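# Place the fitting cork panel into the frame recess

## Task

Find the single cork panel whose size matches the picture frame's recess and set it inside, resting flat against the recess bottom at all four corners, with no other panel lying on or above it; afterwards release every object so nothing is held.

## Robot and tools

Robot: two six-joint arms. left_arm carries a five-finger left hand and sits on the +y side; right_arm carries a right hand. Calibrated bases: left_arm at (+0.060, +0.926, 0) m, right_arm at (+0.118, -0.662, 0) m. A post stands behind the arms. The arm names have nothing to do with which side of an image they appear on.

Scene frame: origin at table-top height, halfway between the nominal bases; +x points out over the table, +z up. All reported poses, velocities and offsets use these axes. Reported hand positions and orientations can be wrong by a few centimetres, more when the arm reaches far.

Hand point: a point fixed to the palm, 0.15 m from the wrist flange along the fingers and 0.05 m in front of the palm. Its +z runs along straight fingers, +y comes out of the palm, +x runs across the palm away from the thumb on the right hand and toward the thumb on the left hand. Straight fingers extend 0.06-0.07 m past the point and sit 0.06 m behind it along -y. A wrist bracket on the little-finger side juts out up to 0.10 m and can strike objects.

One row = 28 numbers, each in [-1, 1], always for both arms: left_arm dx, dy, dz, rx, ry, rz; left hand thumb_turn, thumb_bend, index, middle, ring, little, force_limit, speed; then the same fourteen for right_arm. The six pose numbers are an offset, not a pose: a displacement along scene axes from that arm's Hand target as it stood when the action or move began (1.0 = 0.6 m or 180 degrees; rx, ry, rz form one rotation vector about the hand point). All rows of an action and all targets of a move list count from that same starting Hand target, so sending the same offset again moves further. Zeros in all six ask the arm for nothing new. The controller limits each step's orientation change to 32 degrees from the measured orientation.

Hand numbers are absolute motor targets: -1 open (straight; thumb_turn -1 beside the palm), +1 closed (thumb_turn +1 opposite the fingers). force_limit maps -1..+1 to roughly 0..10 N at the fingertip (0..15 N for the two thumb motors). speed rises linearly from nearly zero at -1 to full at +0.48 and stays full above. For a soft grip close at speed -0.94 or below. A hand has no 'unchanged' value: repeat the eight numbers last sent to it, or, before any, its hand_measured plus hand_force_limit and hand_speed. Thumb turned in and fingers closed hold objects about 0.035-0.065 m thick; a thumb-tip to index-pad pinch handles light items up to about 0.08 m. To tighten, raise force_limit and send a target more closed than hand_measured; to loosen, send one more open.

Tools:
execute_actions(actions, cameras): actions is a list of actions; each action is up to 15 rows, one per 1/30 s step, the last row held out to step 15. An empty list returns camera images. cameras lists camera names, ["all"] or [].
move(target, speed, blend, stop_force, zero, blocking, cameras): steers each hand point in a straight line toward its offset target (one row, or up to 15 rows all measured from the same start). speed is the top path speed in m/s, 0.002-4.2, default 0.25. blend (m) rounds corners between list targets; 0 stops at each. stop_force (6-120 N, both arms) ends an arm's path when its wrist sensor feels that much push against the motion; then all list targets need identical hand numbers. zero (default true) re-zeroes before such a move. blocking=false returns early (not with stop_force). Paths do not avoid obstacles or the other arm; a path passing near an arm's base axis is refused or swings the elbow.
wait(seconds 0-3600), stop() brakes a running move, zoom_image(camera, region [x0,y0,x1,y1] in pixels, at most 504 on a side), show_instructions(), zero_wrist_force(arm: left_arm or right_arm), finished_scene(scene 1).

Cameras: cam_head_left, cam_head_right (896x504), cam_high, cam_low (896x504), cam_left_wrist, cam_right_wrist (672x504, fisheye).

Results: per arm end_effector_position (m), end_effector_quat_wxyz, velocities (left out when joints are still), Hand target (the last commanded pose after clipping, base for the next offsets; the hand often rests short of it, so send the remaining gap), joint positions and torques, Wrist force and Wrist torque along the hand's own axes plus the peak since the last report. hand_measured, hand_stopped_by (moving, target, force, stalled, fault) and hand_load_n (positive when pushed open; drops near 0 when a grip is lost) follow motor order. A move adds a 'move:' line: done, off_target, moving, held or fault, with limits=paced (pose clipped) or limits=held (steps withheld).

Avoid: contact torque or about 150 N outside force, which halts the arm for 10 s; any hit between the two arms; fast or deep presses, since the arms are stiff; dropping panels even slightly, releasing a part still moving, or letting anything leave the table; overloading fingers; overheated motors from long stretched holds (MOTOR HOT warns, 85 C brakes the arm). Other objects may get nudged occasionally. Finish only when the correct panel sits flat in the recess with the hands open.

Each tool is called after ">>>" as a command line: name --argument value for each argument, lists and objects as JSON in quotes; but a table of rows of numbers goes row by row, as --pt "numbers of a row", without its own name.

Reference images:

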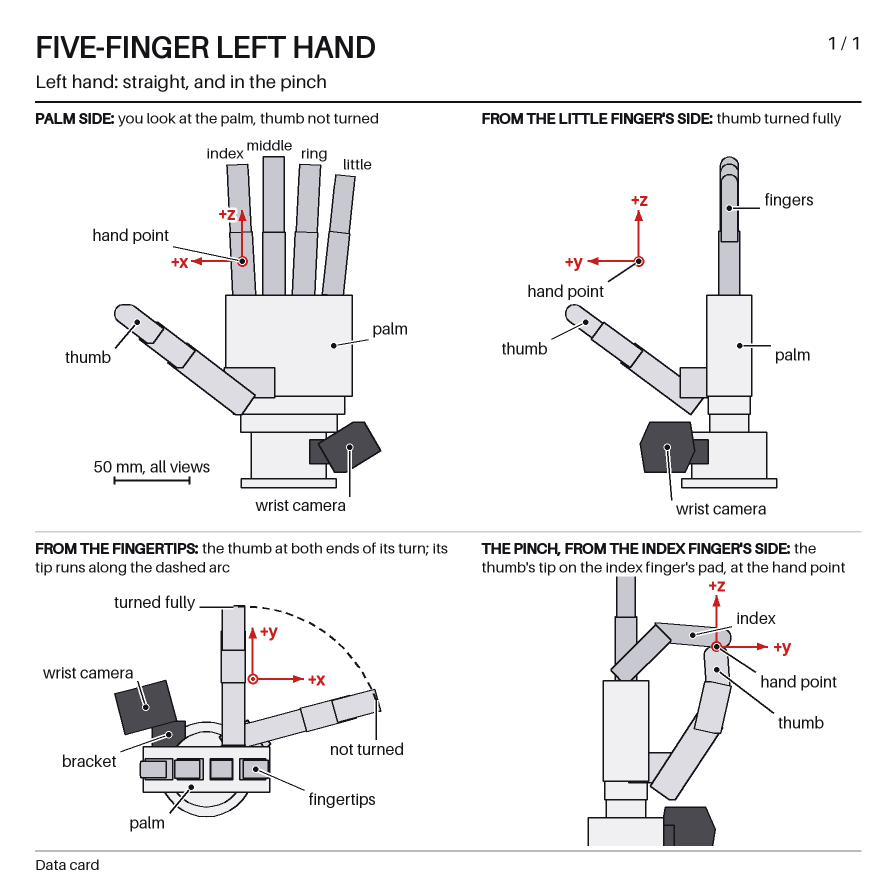

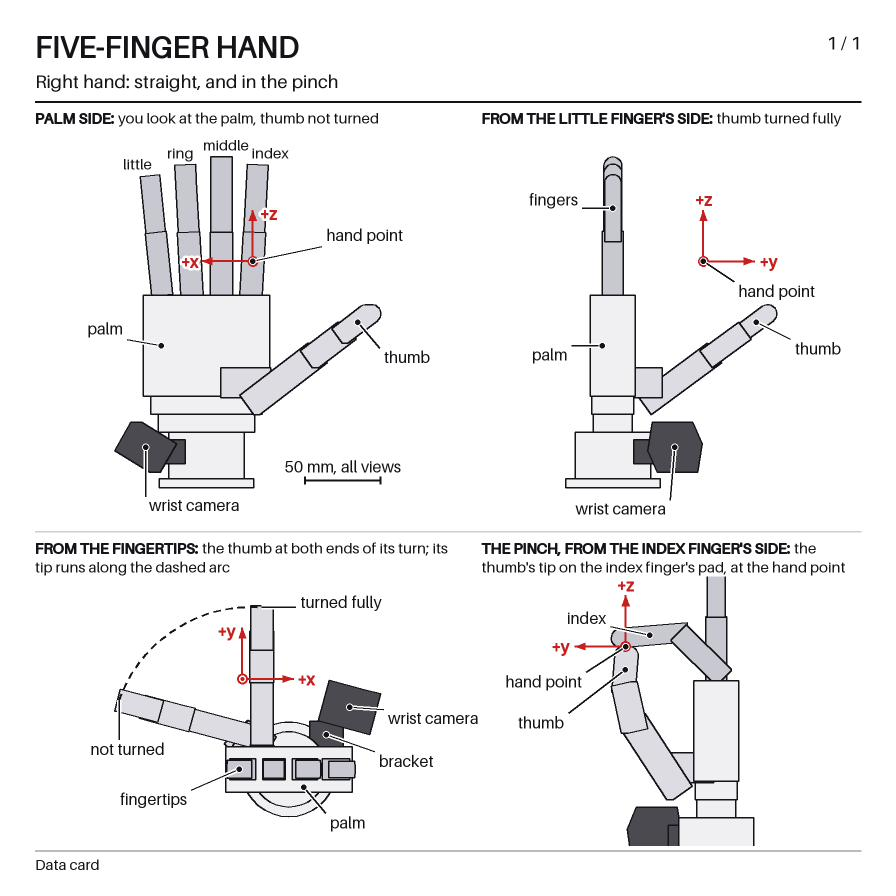

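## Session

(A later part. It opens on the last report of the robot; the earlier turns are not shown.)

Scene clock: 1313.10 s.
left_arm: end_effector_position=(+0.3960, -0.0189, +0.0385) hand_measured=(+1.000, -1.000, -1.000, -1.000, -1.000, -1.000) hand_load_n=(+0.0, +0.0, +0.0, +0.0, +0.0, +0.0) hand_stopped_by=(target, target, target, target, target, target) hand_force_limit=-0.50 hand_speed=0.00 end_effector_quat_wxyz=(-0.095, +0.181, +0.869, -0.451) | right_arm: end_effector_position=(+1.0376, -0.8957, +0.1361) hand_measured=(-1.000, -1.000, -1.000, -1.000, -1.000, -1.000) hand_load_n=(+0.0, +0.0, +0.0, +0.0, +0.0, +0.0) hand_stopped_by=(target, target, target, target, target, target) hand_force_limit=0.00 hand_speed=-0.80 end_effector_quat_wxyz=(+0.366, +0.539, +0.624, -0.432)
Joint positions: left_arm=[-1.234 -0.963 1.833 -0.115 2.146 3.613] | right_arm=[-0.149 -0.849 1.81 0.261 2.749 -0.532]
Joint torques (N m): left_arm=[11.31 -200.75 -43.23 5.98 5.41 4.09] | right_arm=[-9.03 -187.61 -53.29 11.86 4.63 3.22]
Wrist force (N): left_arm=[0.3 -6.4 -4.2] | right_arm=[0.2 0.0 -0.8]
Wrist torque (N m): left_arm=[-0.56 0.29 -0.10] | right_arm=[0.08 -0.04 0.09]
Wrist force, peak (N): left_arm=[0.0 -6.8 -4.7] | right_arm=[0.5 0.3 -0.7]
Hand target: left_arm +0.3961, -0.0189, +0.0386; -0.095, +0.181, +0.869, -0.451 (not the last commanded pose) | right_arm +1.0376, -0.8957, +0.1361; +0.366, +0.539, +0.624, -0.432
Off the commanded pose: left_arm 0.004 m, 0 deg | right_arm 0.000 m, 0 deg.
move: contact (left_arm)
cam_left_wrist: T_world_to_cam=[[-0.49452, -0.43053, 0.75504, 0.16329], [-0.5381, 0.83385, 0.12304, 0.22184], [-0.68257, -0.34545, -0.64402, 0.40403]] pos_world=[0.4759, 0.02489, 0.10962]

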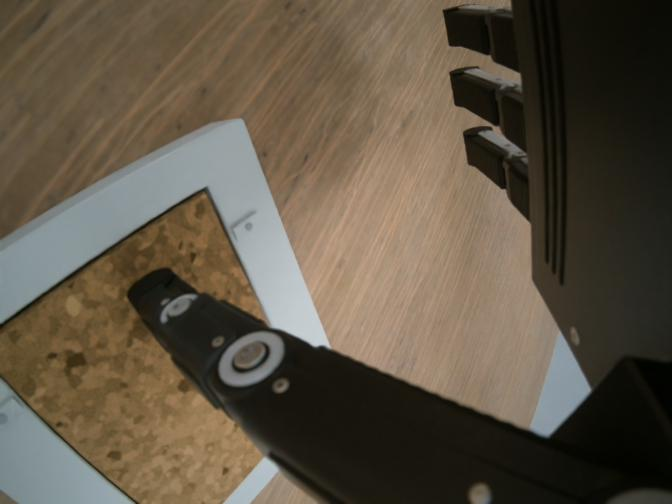

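>>> move --pt "0 0 0.06 0 0 0 1 -1 -1 -1 -1 -1 -0.5 0 0 0 0 0 0 0 -1 -1 -1 -1 -1 -1 0 -0.8" --pt "0.0647 0.1124 0.06 0 0 0 -1 -1 -1 -1 -1 -1 -0.5 0 0 0 0 0 0 0 -1 -1 -1 -1 -1 -1 0 -0.8" --pt "0.0647 0.1124 0.0275 0 0 0 -1 -1 -1 -1 -1 -1 -0.5 0 0 0 0 0 0 0 -1 -1 -1 -1 -1 -1 0 -0.8" --speed '[0.06, 0.15, 0.15]' --blend '[0.01, 0.01, 0]' --cameras '["cam_left_wrist", "cam_low", "cam_head_left"]'

>>> zoom_image --camera "cam_left_wrist" --region '[210, 175, 250, 215]'

>>> zoom_image --camera "cam_left_wrist" --region '[280, 340, 320, 380]'

>>> zoom_image --camera "cam_left_wrist" --region '[150, 120, 450, 420]'

Scene clock: 1325.23 s.
left_arm: end_effector_position=(+0.4349, +0.0485, +0.0554) hand_measured=(-1.000, -1.000, -1.000, -1.000, -1.000, -1.000) hand_load_n=(+0.0, +0.0, +0.0, +0.0, +0.0, +0.0) hand_stopped_by=(target, target, target, target, target, target) hand_force_limit=-0.50 hand_speed=0.00 end_effector_quat_wxyz=(-0.095, +0.181, +0.869, -0.451) | right_arm: end_effector_position=(+1.0376, -0.8957, +0.1361) hand_measured=(-1.000, -1.000, -1.000, -1.000, -1.000, -1.000) hand_load_n=(+0.0, +0.0, +0.0, +0.0, +0.0, +0.5) hand_stopped_by=(target, target, target, target, target, target) hand_force_limit=0.00 hand_speed=-0.80 end_effector_quat_wxyz=(+0.366, +0.539, +0.624, -0.432)
Joint positions: left_arm=[-1.162 -1 1.879 -0.091 2.197 3.674] | right_arm=[-0.149 -0.849 1.81 0.261 2.749 -0.532]
Joint torques (N m): left_arm=[7.03 -146.85 -34.03 1.14 7.36 -0.07] | right_arm=[-8.46 -189.21 -51.07 11.72 4.95 3.19]
Wrist force (N): left_arm=[-0.2 0.0 1.8] | right_arm=[0.3 -0.3 -0.2]
Wrist torque (N m): left_arm=[-0.19 0.33 -0.07] | right_arm=[0.00 -0.08 0.09]
Wrist force, peak (N): left_arm=[0.2 -6.7 -4.5] | right_arm=[0.7 0.0 -1.1]
Hand target: left_arm +0.4349, +0.0485, +0.0551; -0.095, +0.181, +0.869, -0.451 | right_arm +1.0376, -0.8957, +0.1361; +0.366, +0.539, +0.624, -0.432
Off the commanded pose: left_arm 0.000 m, 0 deg | right_arm 0.000 m, 0 deg.
move: done; blend cut to 0 m at target 2
cam_left_wrist: T_world_to_cam=[[-0.49464, -0.43046, 0.75501, 0.19872], [-0.53815, 0.83385, 0.12285, 0.18447], [-0.68245, -0.34554, -0.6441, 0.4647]] pos_world=[0.5147, 0.09229, 0.12662]
Images, in order (width x height): cam_head_left 896x504, cam_low 896x504, cam_left_wrist 672x504.

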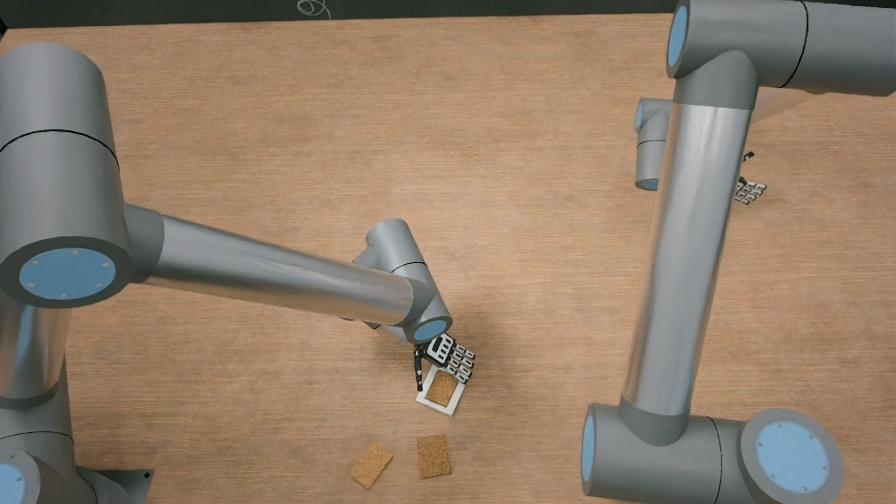

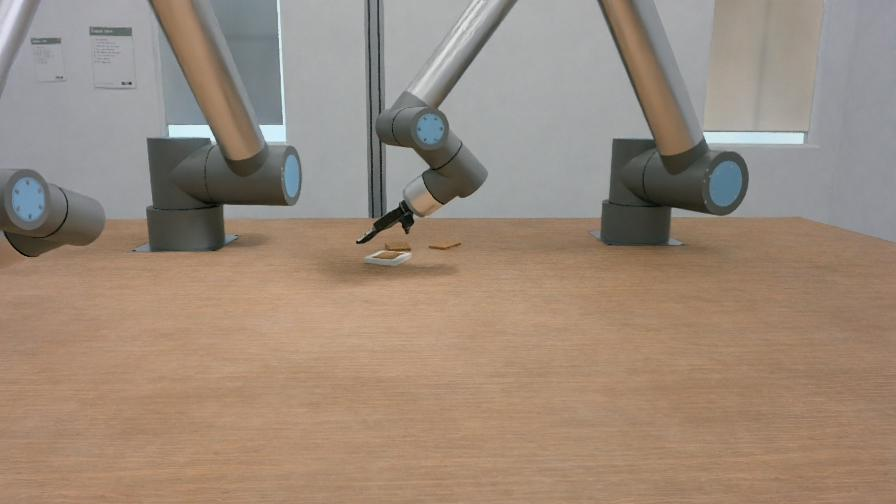

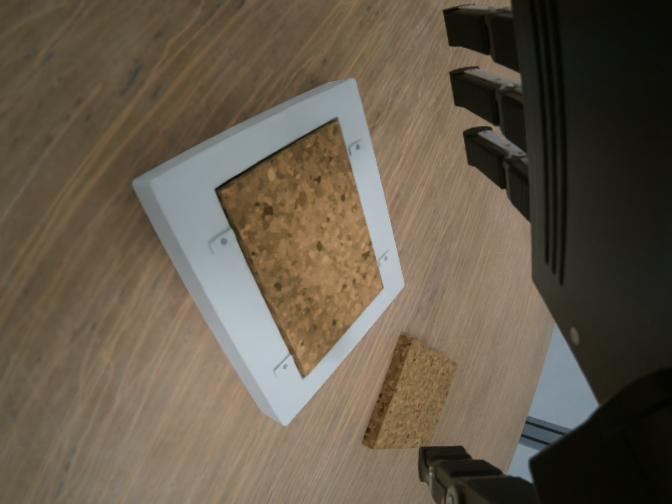

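Scaled by 12.600 from the camera's image (finer frame: 960x720).

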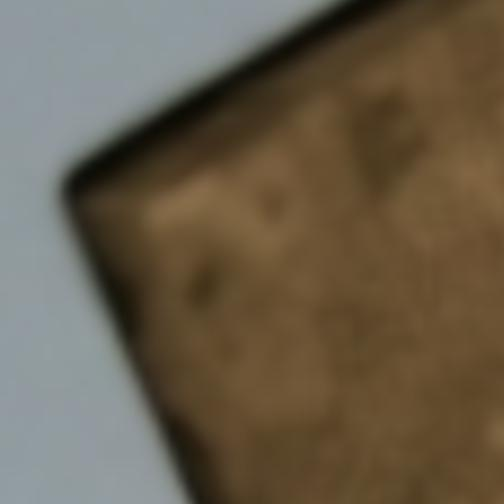

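Scaled by 12.600 from the camera's image (finer frame: 960x720).

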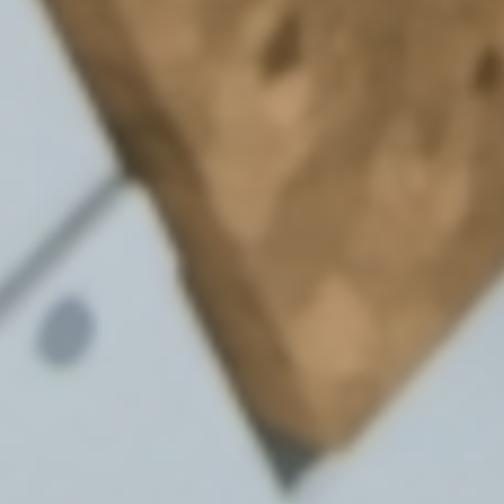

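Scaled by 1.680 from the camera's image (finer frame: 960x720).

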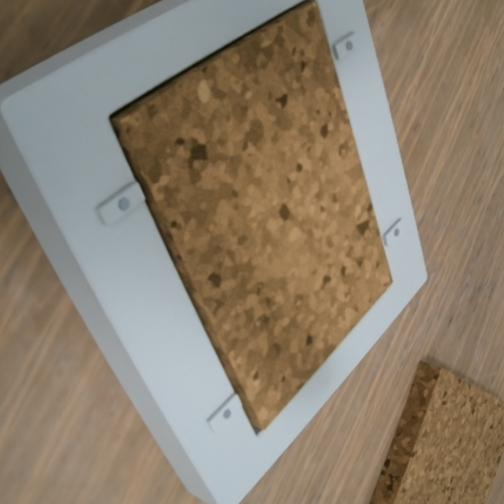

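>>> zoom_image --camera "cam_low" --region '[360, 243, 416, 271]'

>>> zoom_image --camera "cam_left_wrist" --region '[340, 240, 400, 300]'

>>> zoom_image --camera "cam_left_wrist" --region '[230, 230, 300, 300]'

Scaled by 9.000 from the camera's image (finer frame: 1280x720).

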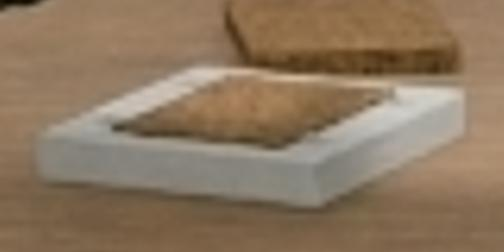

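Scaled by 8.400 from the camera's image (finer frame: 960x720).

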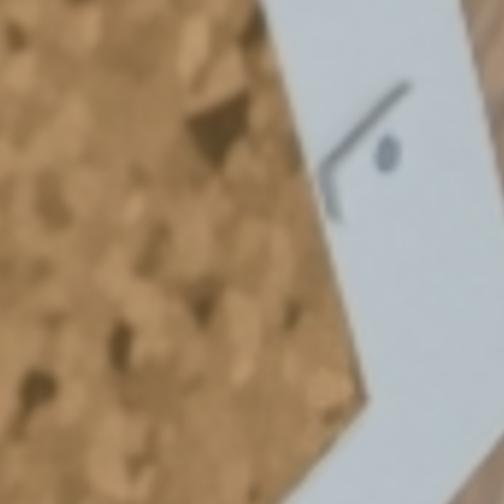

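Scaled by 7.200 from the camera's image (finer frame: 960x720).

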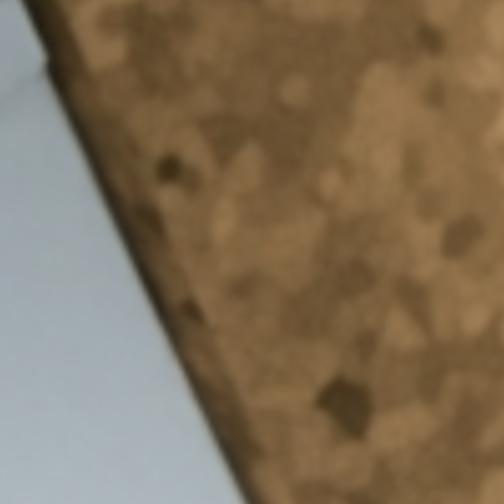

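>>> move --pt "-0.1557 -0.071 0.0583 0 0 0 1 -1 -1 -1 -1 -1 -0.5 0 0 0 0 0 0 0 -1 -1 -1 -1 -1 -1 0 -0.8" --pt "-0.1557 -0.071 -0.018 0 0 0 1 -1 -1 -1 -1 -1 -0.5 0 0 0 0 0 0 0 -1 -1 -1 -1 -1 -1 0 -0.8" --speed '[0.15, 0.06]' --blend '[0.01, 0]'

>>> move --target '[0, 0, -0.0167, 0, 0, 0, 1, -1, -1, -1, -1, -1, -0.5, 0, 0, 0, 0, 0, 0, 0, -1, -1, -1, -1, -1, -1, 0, -0.8]' --speed 0.004 --stop_force 6 --cameras '["cam_left_wrist"]'

>>> move --pt "0 0 0.08 0 0 0 1 -1 -1 -1 -1 -1 -0.5 0 0 0 0 0 0 0 -1 -1 -1 -1 -1 -1 0 -0.8" --pt "0.1557 0.071 0.08 0 0 0 -1 -1 -1 -1 -1 -1 -0.5 0 0 0 0 0 0 0 -1 -1 -1 -1 -1 -1 0 -0.8" --pt "0.1557 0.071 0.0275 0 0 0 -1 -1 -1 -1 -1 -1 -0.5 0 0 0 0 0 0 0 -1 -1 -1 -1 -1 -1 0 -0.8" --speed '[0.08, 0.15, 0.15]' --blend '[0.01, 0.01, 0]' --cameras '["cam_left_wrist"]'

>>> zoom_image --camera "cam_left_wrist" --region '[280, 340, 320, 380]'

>>> zoom_image --camera "cam_left_wrist" --region '[210, 175, 250, 215]'

Scene clock: 1375.93 s.
left_arm: end_effector_position=(+0.3415, +0.0059, +0.0446) hand_measured=(+1.000, -1.000, -1.000, -1.000, -1.000, -1.000) hand_load_n=(+0.0, +0.0, +0.0, +0.0, +0.0, +0.0) hand_stopped_by=(target, target, target, target, target, target) hand_force_limit=-0.50 hand_speed=0.00 end_effector_quat_wxyz=(-0.095, +0.181, +0.869, -0.451) | right_arm: end_effector_position=(+1.0376, -0.8957, +0.1361) hand_measured=(-1.000, -1.000, -1.000, -1.000, -1.000, -1.000) hand_load_n=(+0.0, +0.0, +0.0, +0.0, +0.0, +0.0) hand_stopped_by=(target, target, target, target, target, target) hand_force_limit=0.00 hand_speed=-0.80 end_effector_quat_wxyz=(+0.366, +0.539, +0.624, -0.432)
Joint positions: left_arm=[-1.289 -1.012 1.913 -0.17 2.106 3.57] | right_arm=[-0.149 -0.849 1.81 0.261 2.749 -0.532]
Joint torques (N m): left_arm=[-22.23 -137.16 -36.72 -0.25 -2.78 -3.09] | right_arm=[-6.03 -187.27 -52.2 11.62 4.95 3.61]
Wrist force (N): left_arm=[-0.4 0.6 1.0] | right_arm=[0.1 0.0 -0.2]
Wrist torque (N m): left_arm=[-0.11 0.31 0.10] | right_arm=[0.04 -0.05 0.09]
Wrist force, peak (N): left_arm=[-0.3 1.0 2.0] | right_arm=[0.6 0.0 -0.9]
Hand target: left_arm +0.3415, +0.0059, +0.0443; -0.095, +0.181, +0.869, -0.451 | right_arm +1.0376, -0.8957, +0.1361; +0.366, +0.539, +0.624, -0.432
Off the commanded pose: left_arm 0.000 m, 0 deg | right_arm 0.000 m, 0 deg.
move: done

Scene clock: 1378.07 s.
left_arm: end_effector_position=(+0.3414, +0.0060, +0.0385) hand_measured=(+1.000, -1.000, -1.000, -1.000, -1.000, -1.000) hand_load_n=(+0.0, -0.5, +0.0, +0.0, -0.5, +0.0) hand_stopped_by=(target, target, target, target, target, target) hand_force_limit=-0.50 hand_speed=0.00 end_effector_quat_wxyz=(-0.095, +0.181, +0.869, -0.451) | right_arm: end_effector_position=(+1.0376, -0.8957, +0.1361) hand_measured=(-1.000, -1.000, -1.000, -1.000, -1.000, -1.000) hand_load_n=(+0.0, +0.0, +0.0, +0.0, +0.0, +0.0) hand_stopped_by=(target, target, target, target, target, target) hand_force_limit=0.00 hand_speed=-0.80 end_effector_quat_wxyz=(+0.366, +0.539, +0.624, -0.432)
Joint positions: left_arm=[-1.289 -1.006 1.915 -0.177 2.106 3.57] | right_arm=[-0.149 -0.849 1.81 0.261 2.749 -0.532]
Joint torques (N m): left_arm=[-17.3 -193.29 -41.85 6.17 -2.84 -2.77] | right_arm=[-10.1 -187.49 -52.78 11.66 4.98 3.12]
Wrist force (N): left_arm=[0.7 -6.5 -4.2] | right_arm=[-0.1 0.4 -0.4]
Wrist torque (N m): left_arm=[-0.60 0.15 0.21] | right_arm=[0.13 -0.03 0.09]
Wrist force, peak (N): left_arm=[0.5 -6.9 -3.9] | right_arm=[0.2 -0.2 -0.9]
Hand target: left_arm +0.3415, +0.0059, +0.0386; -0.095, +0.181, +0.869, -0.451 (not the last commanded pose) | right_arm +1.0376, -0.8957, +0.1361; +0.366, +0.539, +0.624, -0.432
Off the commanded pose: left_arm 0.004 m, 0 deg | right_arm 0.000 m, 0 deg.
move: contact (left_arm)
cam_left_wrist: T_world_to_cam=[[-0.49452, -0.43053, 0.75504, 0.14702], [-0.5381, 0.83385, 0.12304, 0.1717], [-0.68257, -0.34545, -0.64402, 0.37536]] pos_world=[0.4213, 0.04979, 0.10962]

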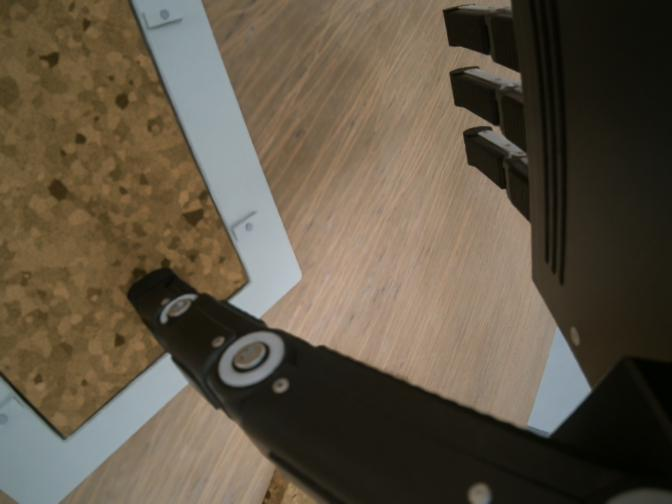

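Scene clock: 1382.00 s.
left_arm: end_effector_position=(+0.4349, +0.0485, +0.0555) hand_measured=(-1.000, -1.000, -1.000, -1.000, -1.000, -1.000) hand_load_n=(-0.5, +0.0, +0.0, +0.0, +0.0, +0.0) hand_stopped_by=(target, target, target, target, target, target) hand_force_limit=-0.50 hand_speed=0.00 end_effector_quat_wxyz=(-0.095, +0.181, +0.869, -0.451) | right_arm: end_effector_position=(+1.0376, -0.8957, +0.1361) hand_measured=(-1.000, -1.000, -1.000, -1.000, -1.000, -1.000) hand_load_n=(+0.0, +0.0, +0.0, +0.0, +0.0, +0.0) hand_stopped_by=(target, target, target, target, target, target) hand_force_limit=0.00 hand_speed=-0.80 end_effector_quat_wxyz=(+0.366, +0.539, +0.624, -0.432)
Joint positions: left_arm=[-1.162 -1 1.879 -0.091 2.197 3.674] | right_arm=[-0.149 -0.849 1.81 0.261 2.749 -0.532]
Joint torques (N m): left_arm=[6.9 -135.97 -38.41 -0.01 6.75 -1.69] | right_arm=[-6.56 -188.21 -51.15 11.76 5.19 3.43]
Wrist force (N): left_arm=[-0.6 0.0 1.4] | right_arm=[-0.2 0.3 -0.1]
Wrist torque (N m): left_arm=[-0.17 0.38 -0.09] | right_arm=[0.10 0.00 0.08]
Wrist force, peak (N): left_arm=[0.2 -6.9 -3.8] | right_arm=[0.2 0.0 -1.0]
Hand target: left_arm +0.4349, +0.0485, +0.0551; -0.095, +0.181, +0.869, -0.451 | right_arm +1.0376, -0.8957, +0.1361; +0.366, +0.539, +0.624, -0.432
Off the commanded pose: left_arm 0.000 m, 0 deg | right_arm 0.000 m, 0 deg.
move: done; blend cut to 0 m at target 2
cam_left_wrist: T_world_to_cam=[[-0.49464, -0.43046, 0.75501, 0.19872], [-0.53815, 0.83385, 0.12285, 0.18447], [-0.68245, -0.34554, -0.6441, 0.4647]] pos_world=[0.5147, 0.09229, 0.12662]

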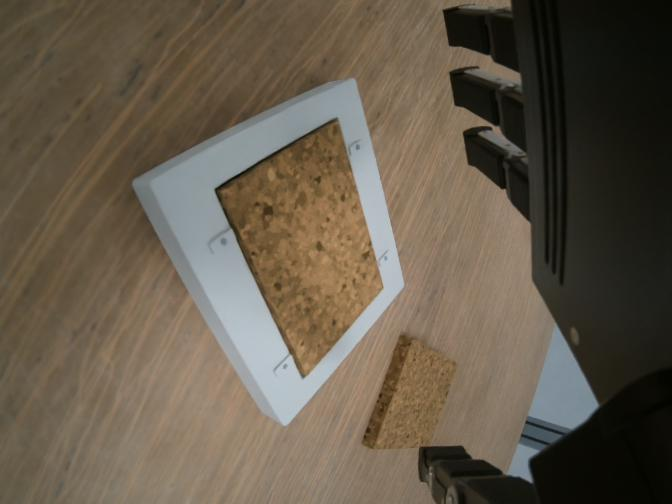

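Scaled by 12.600 from the camera's image (finer frame: 960x720).

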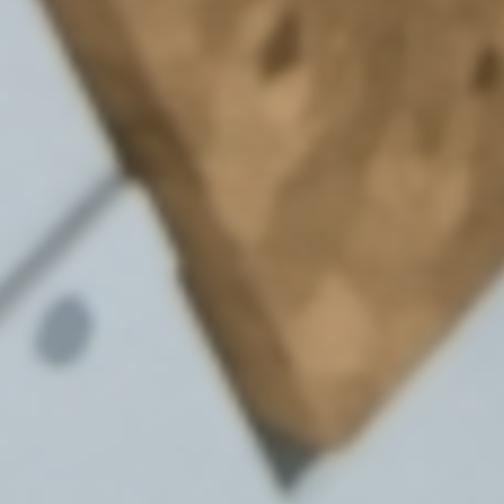

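Scaled by 12.600 from the camera's image (finer frame: 960x720).

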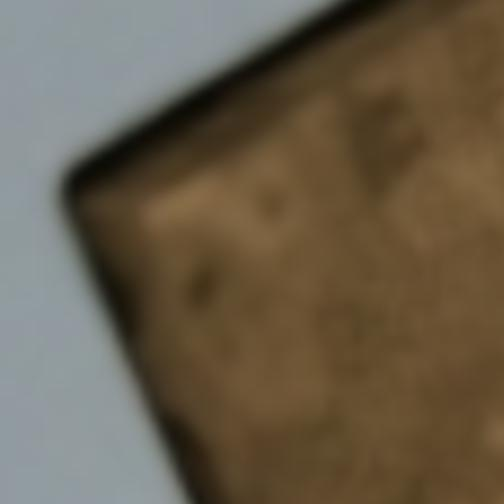

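>>> finished_scene

The scene is finished: the task was done.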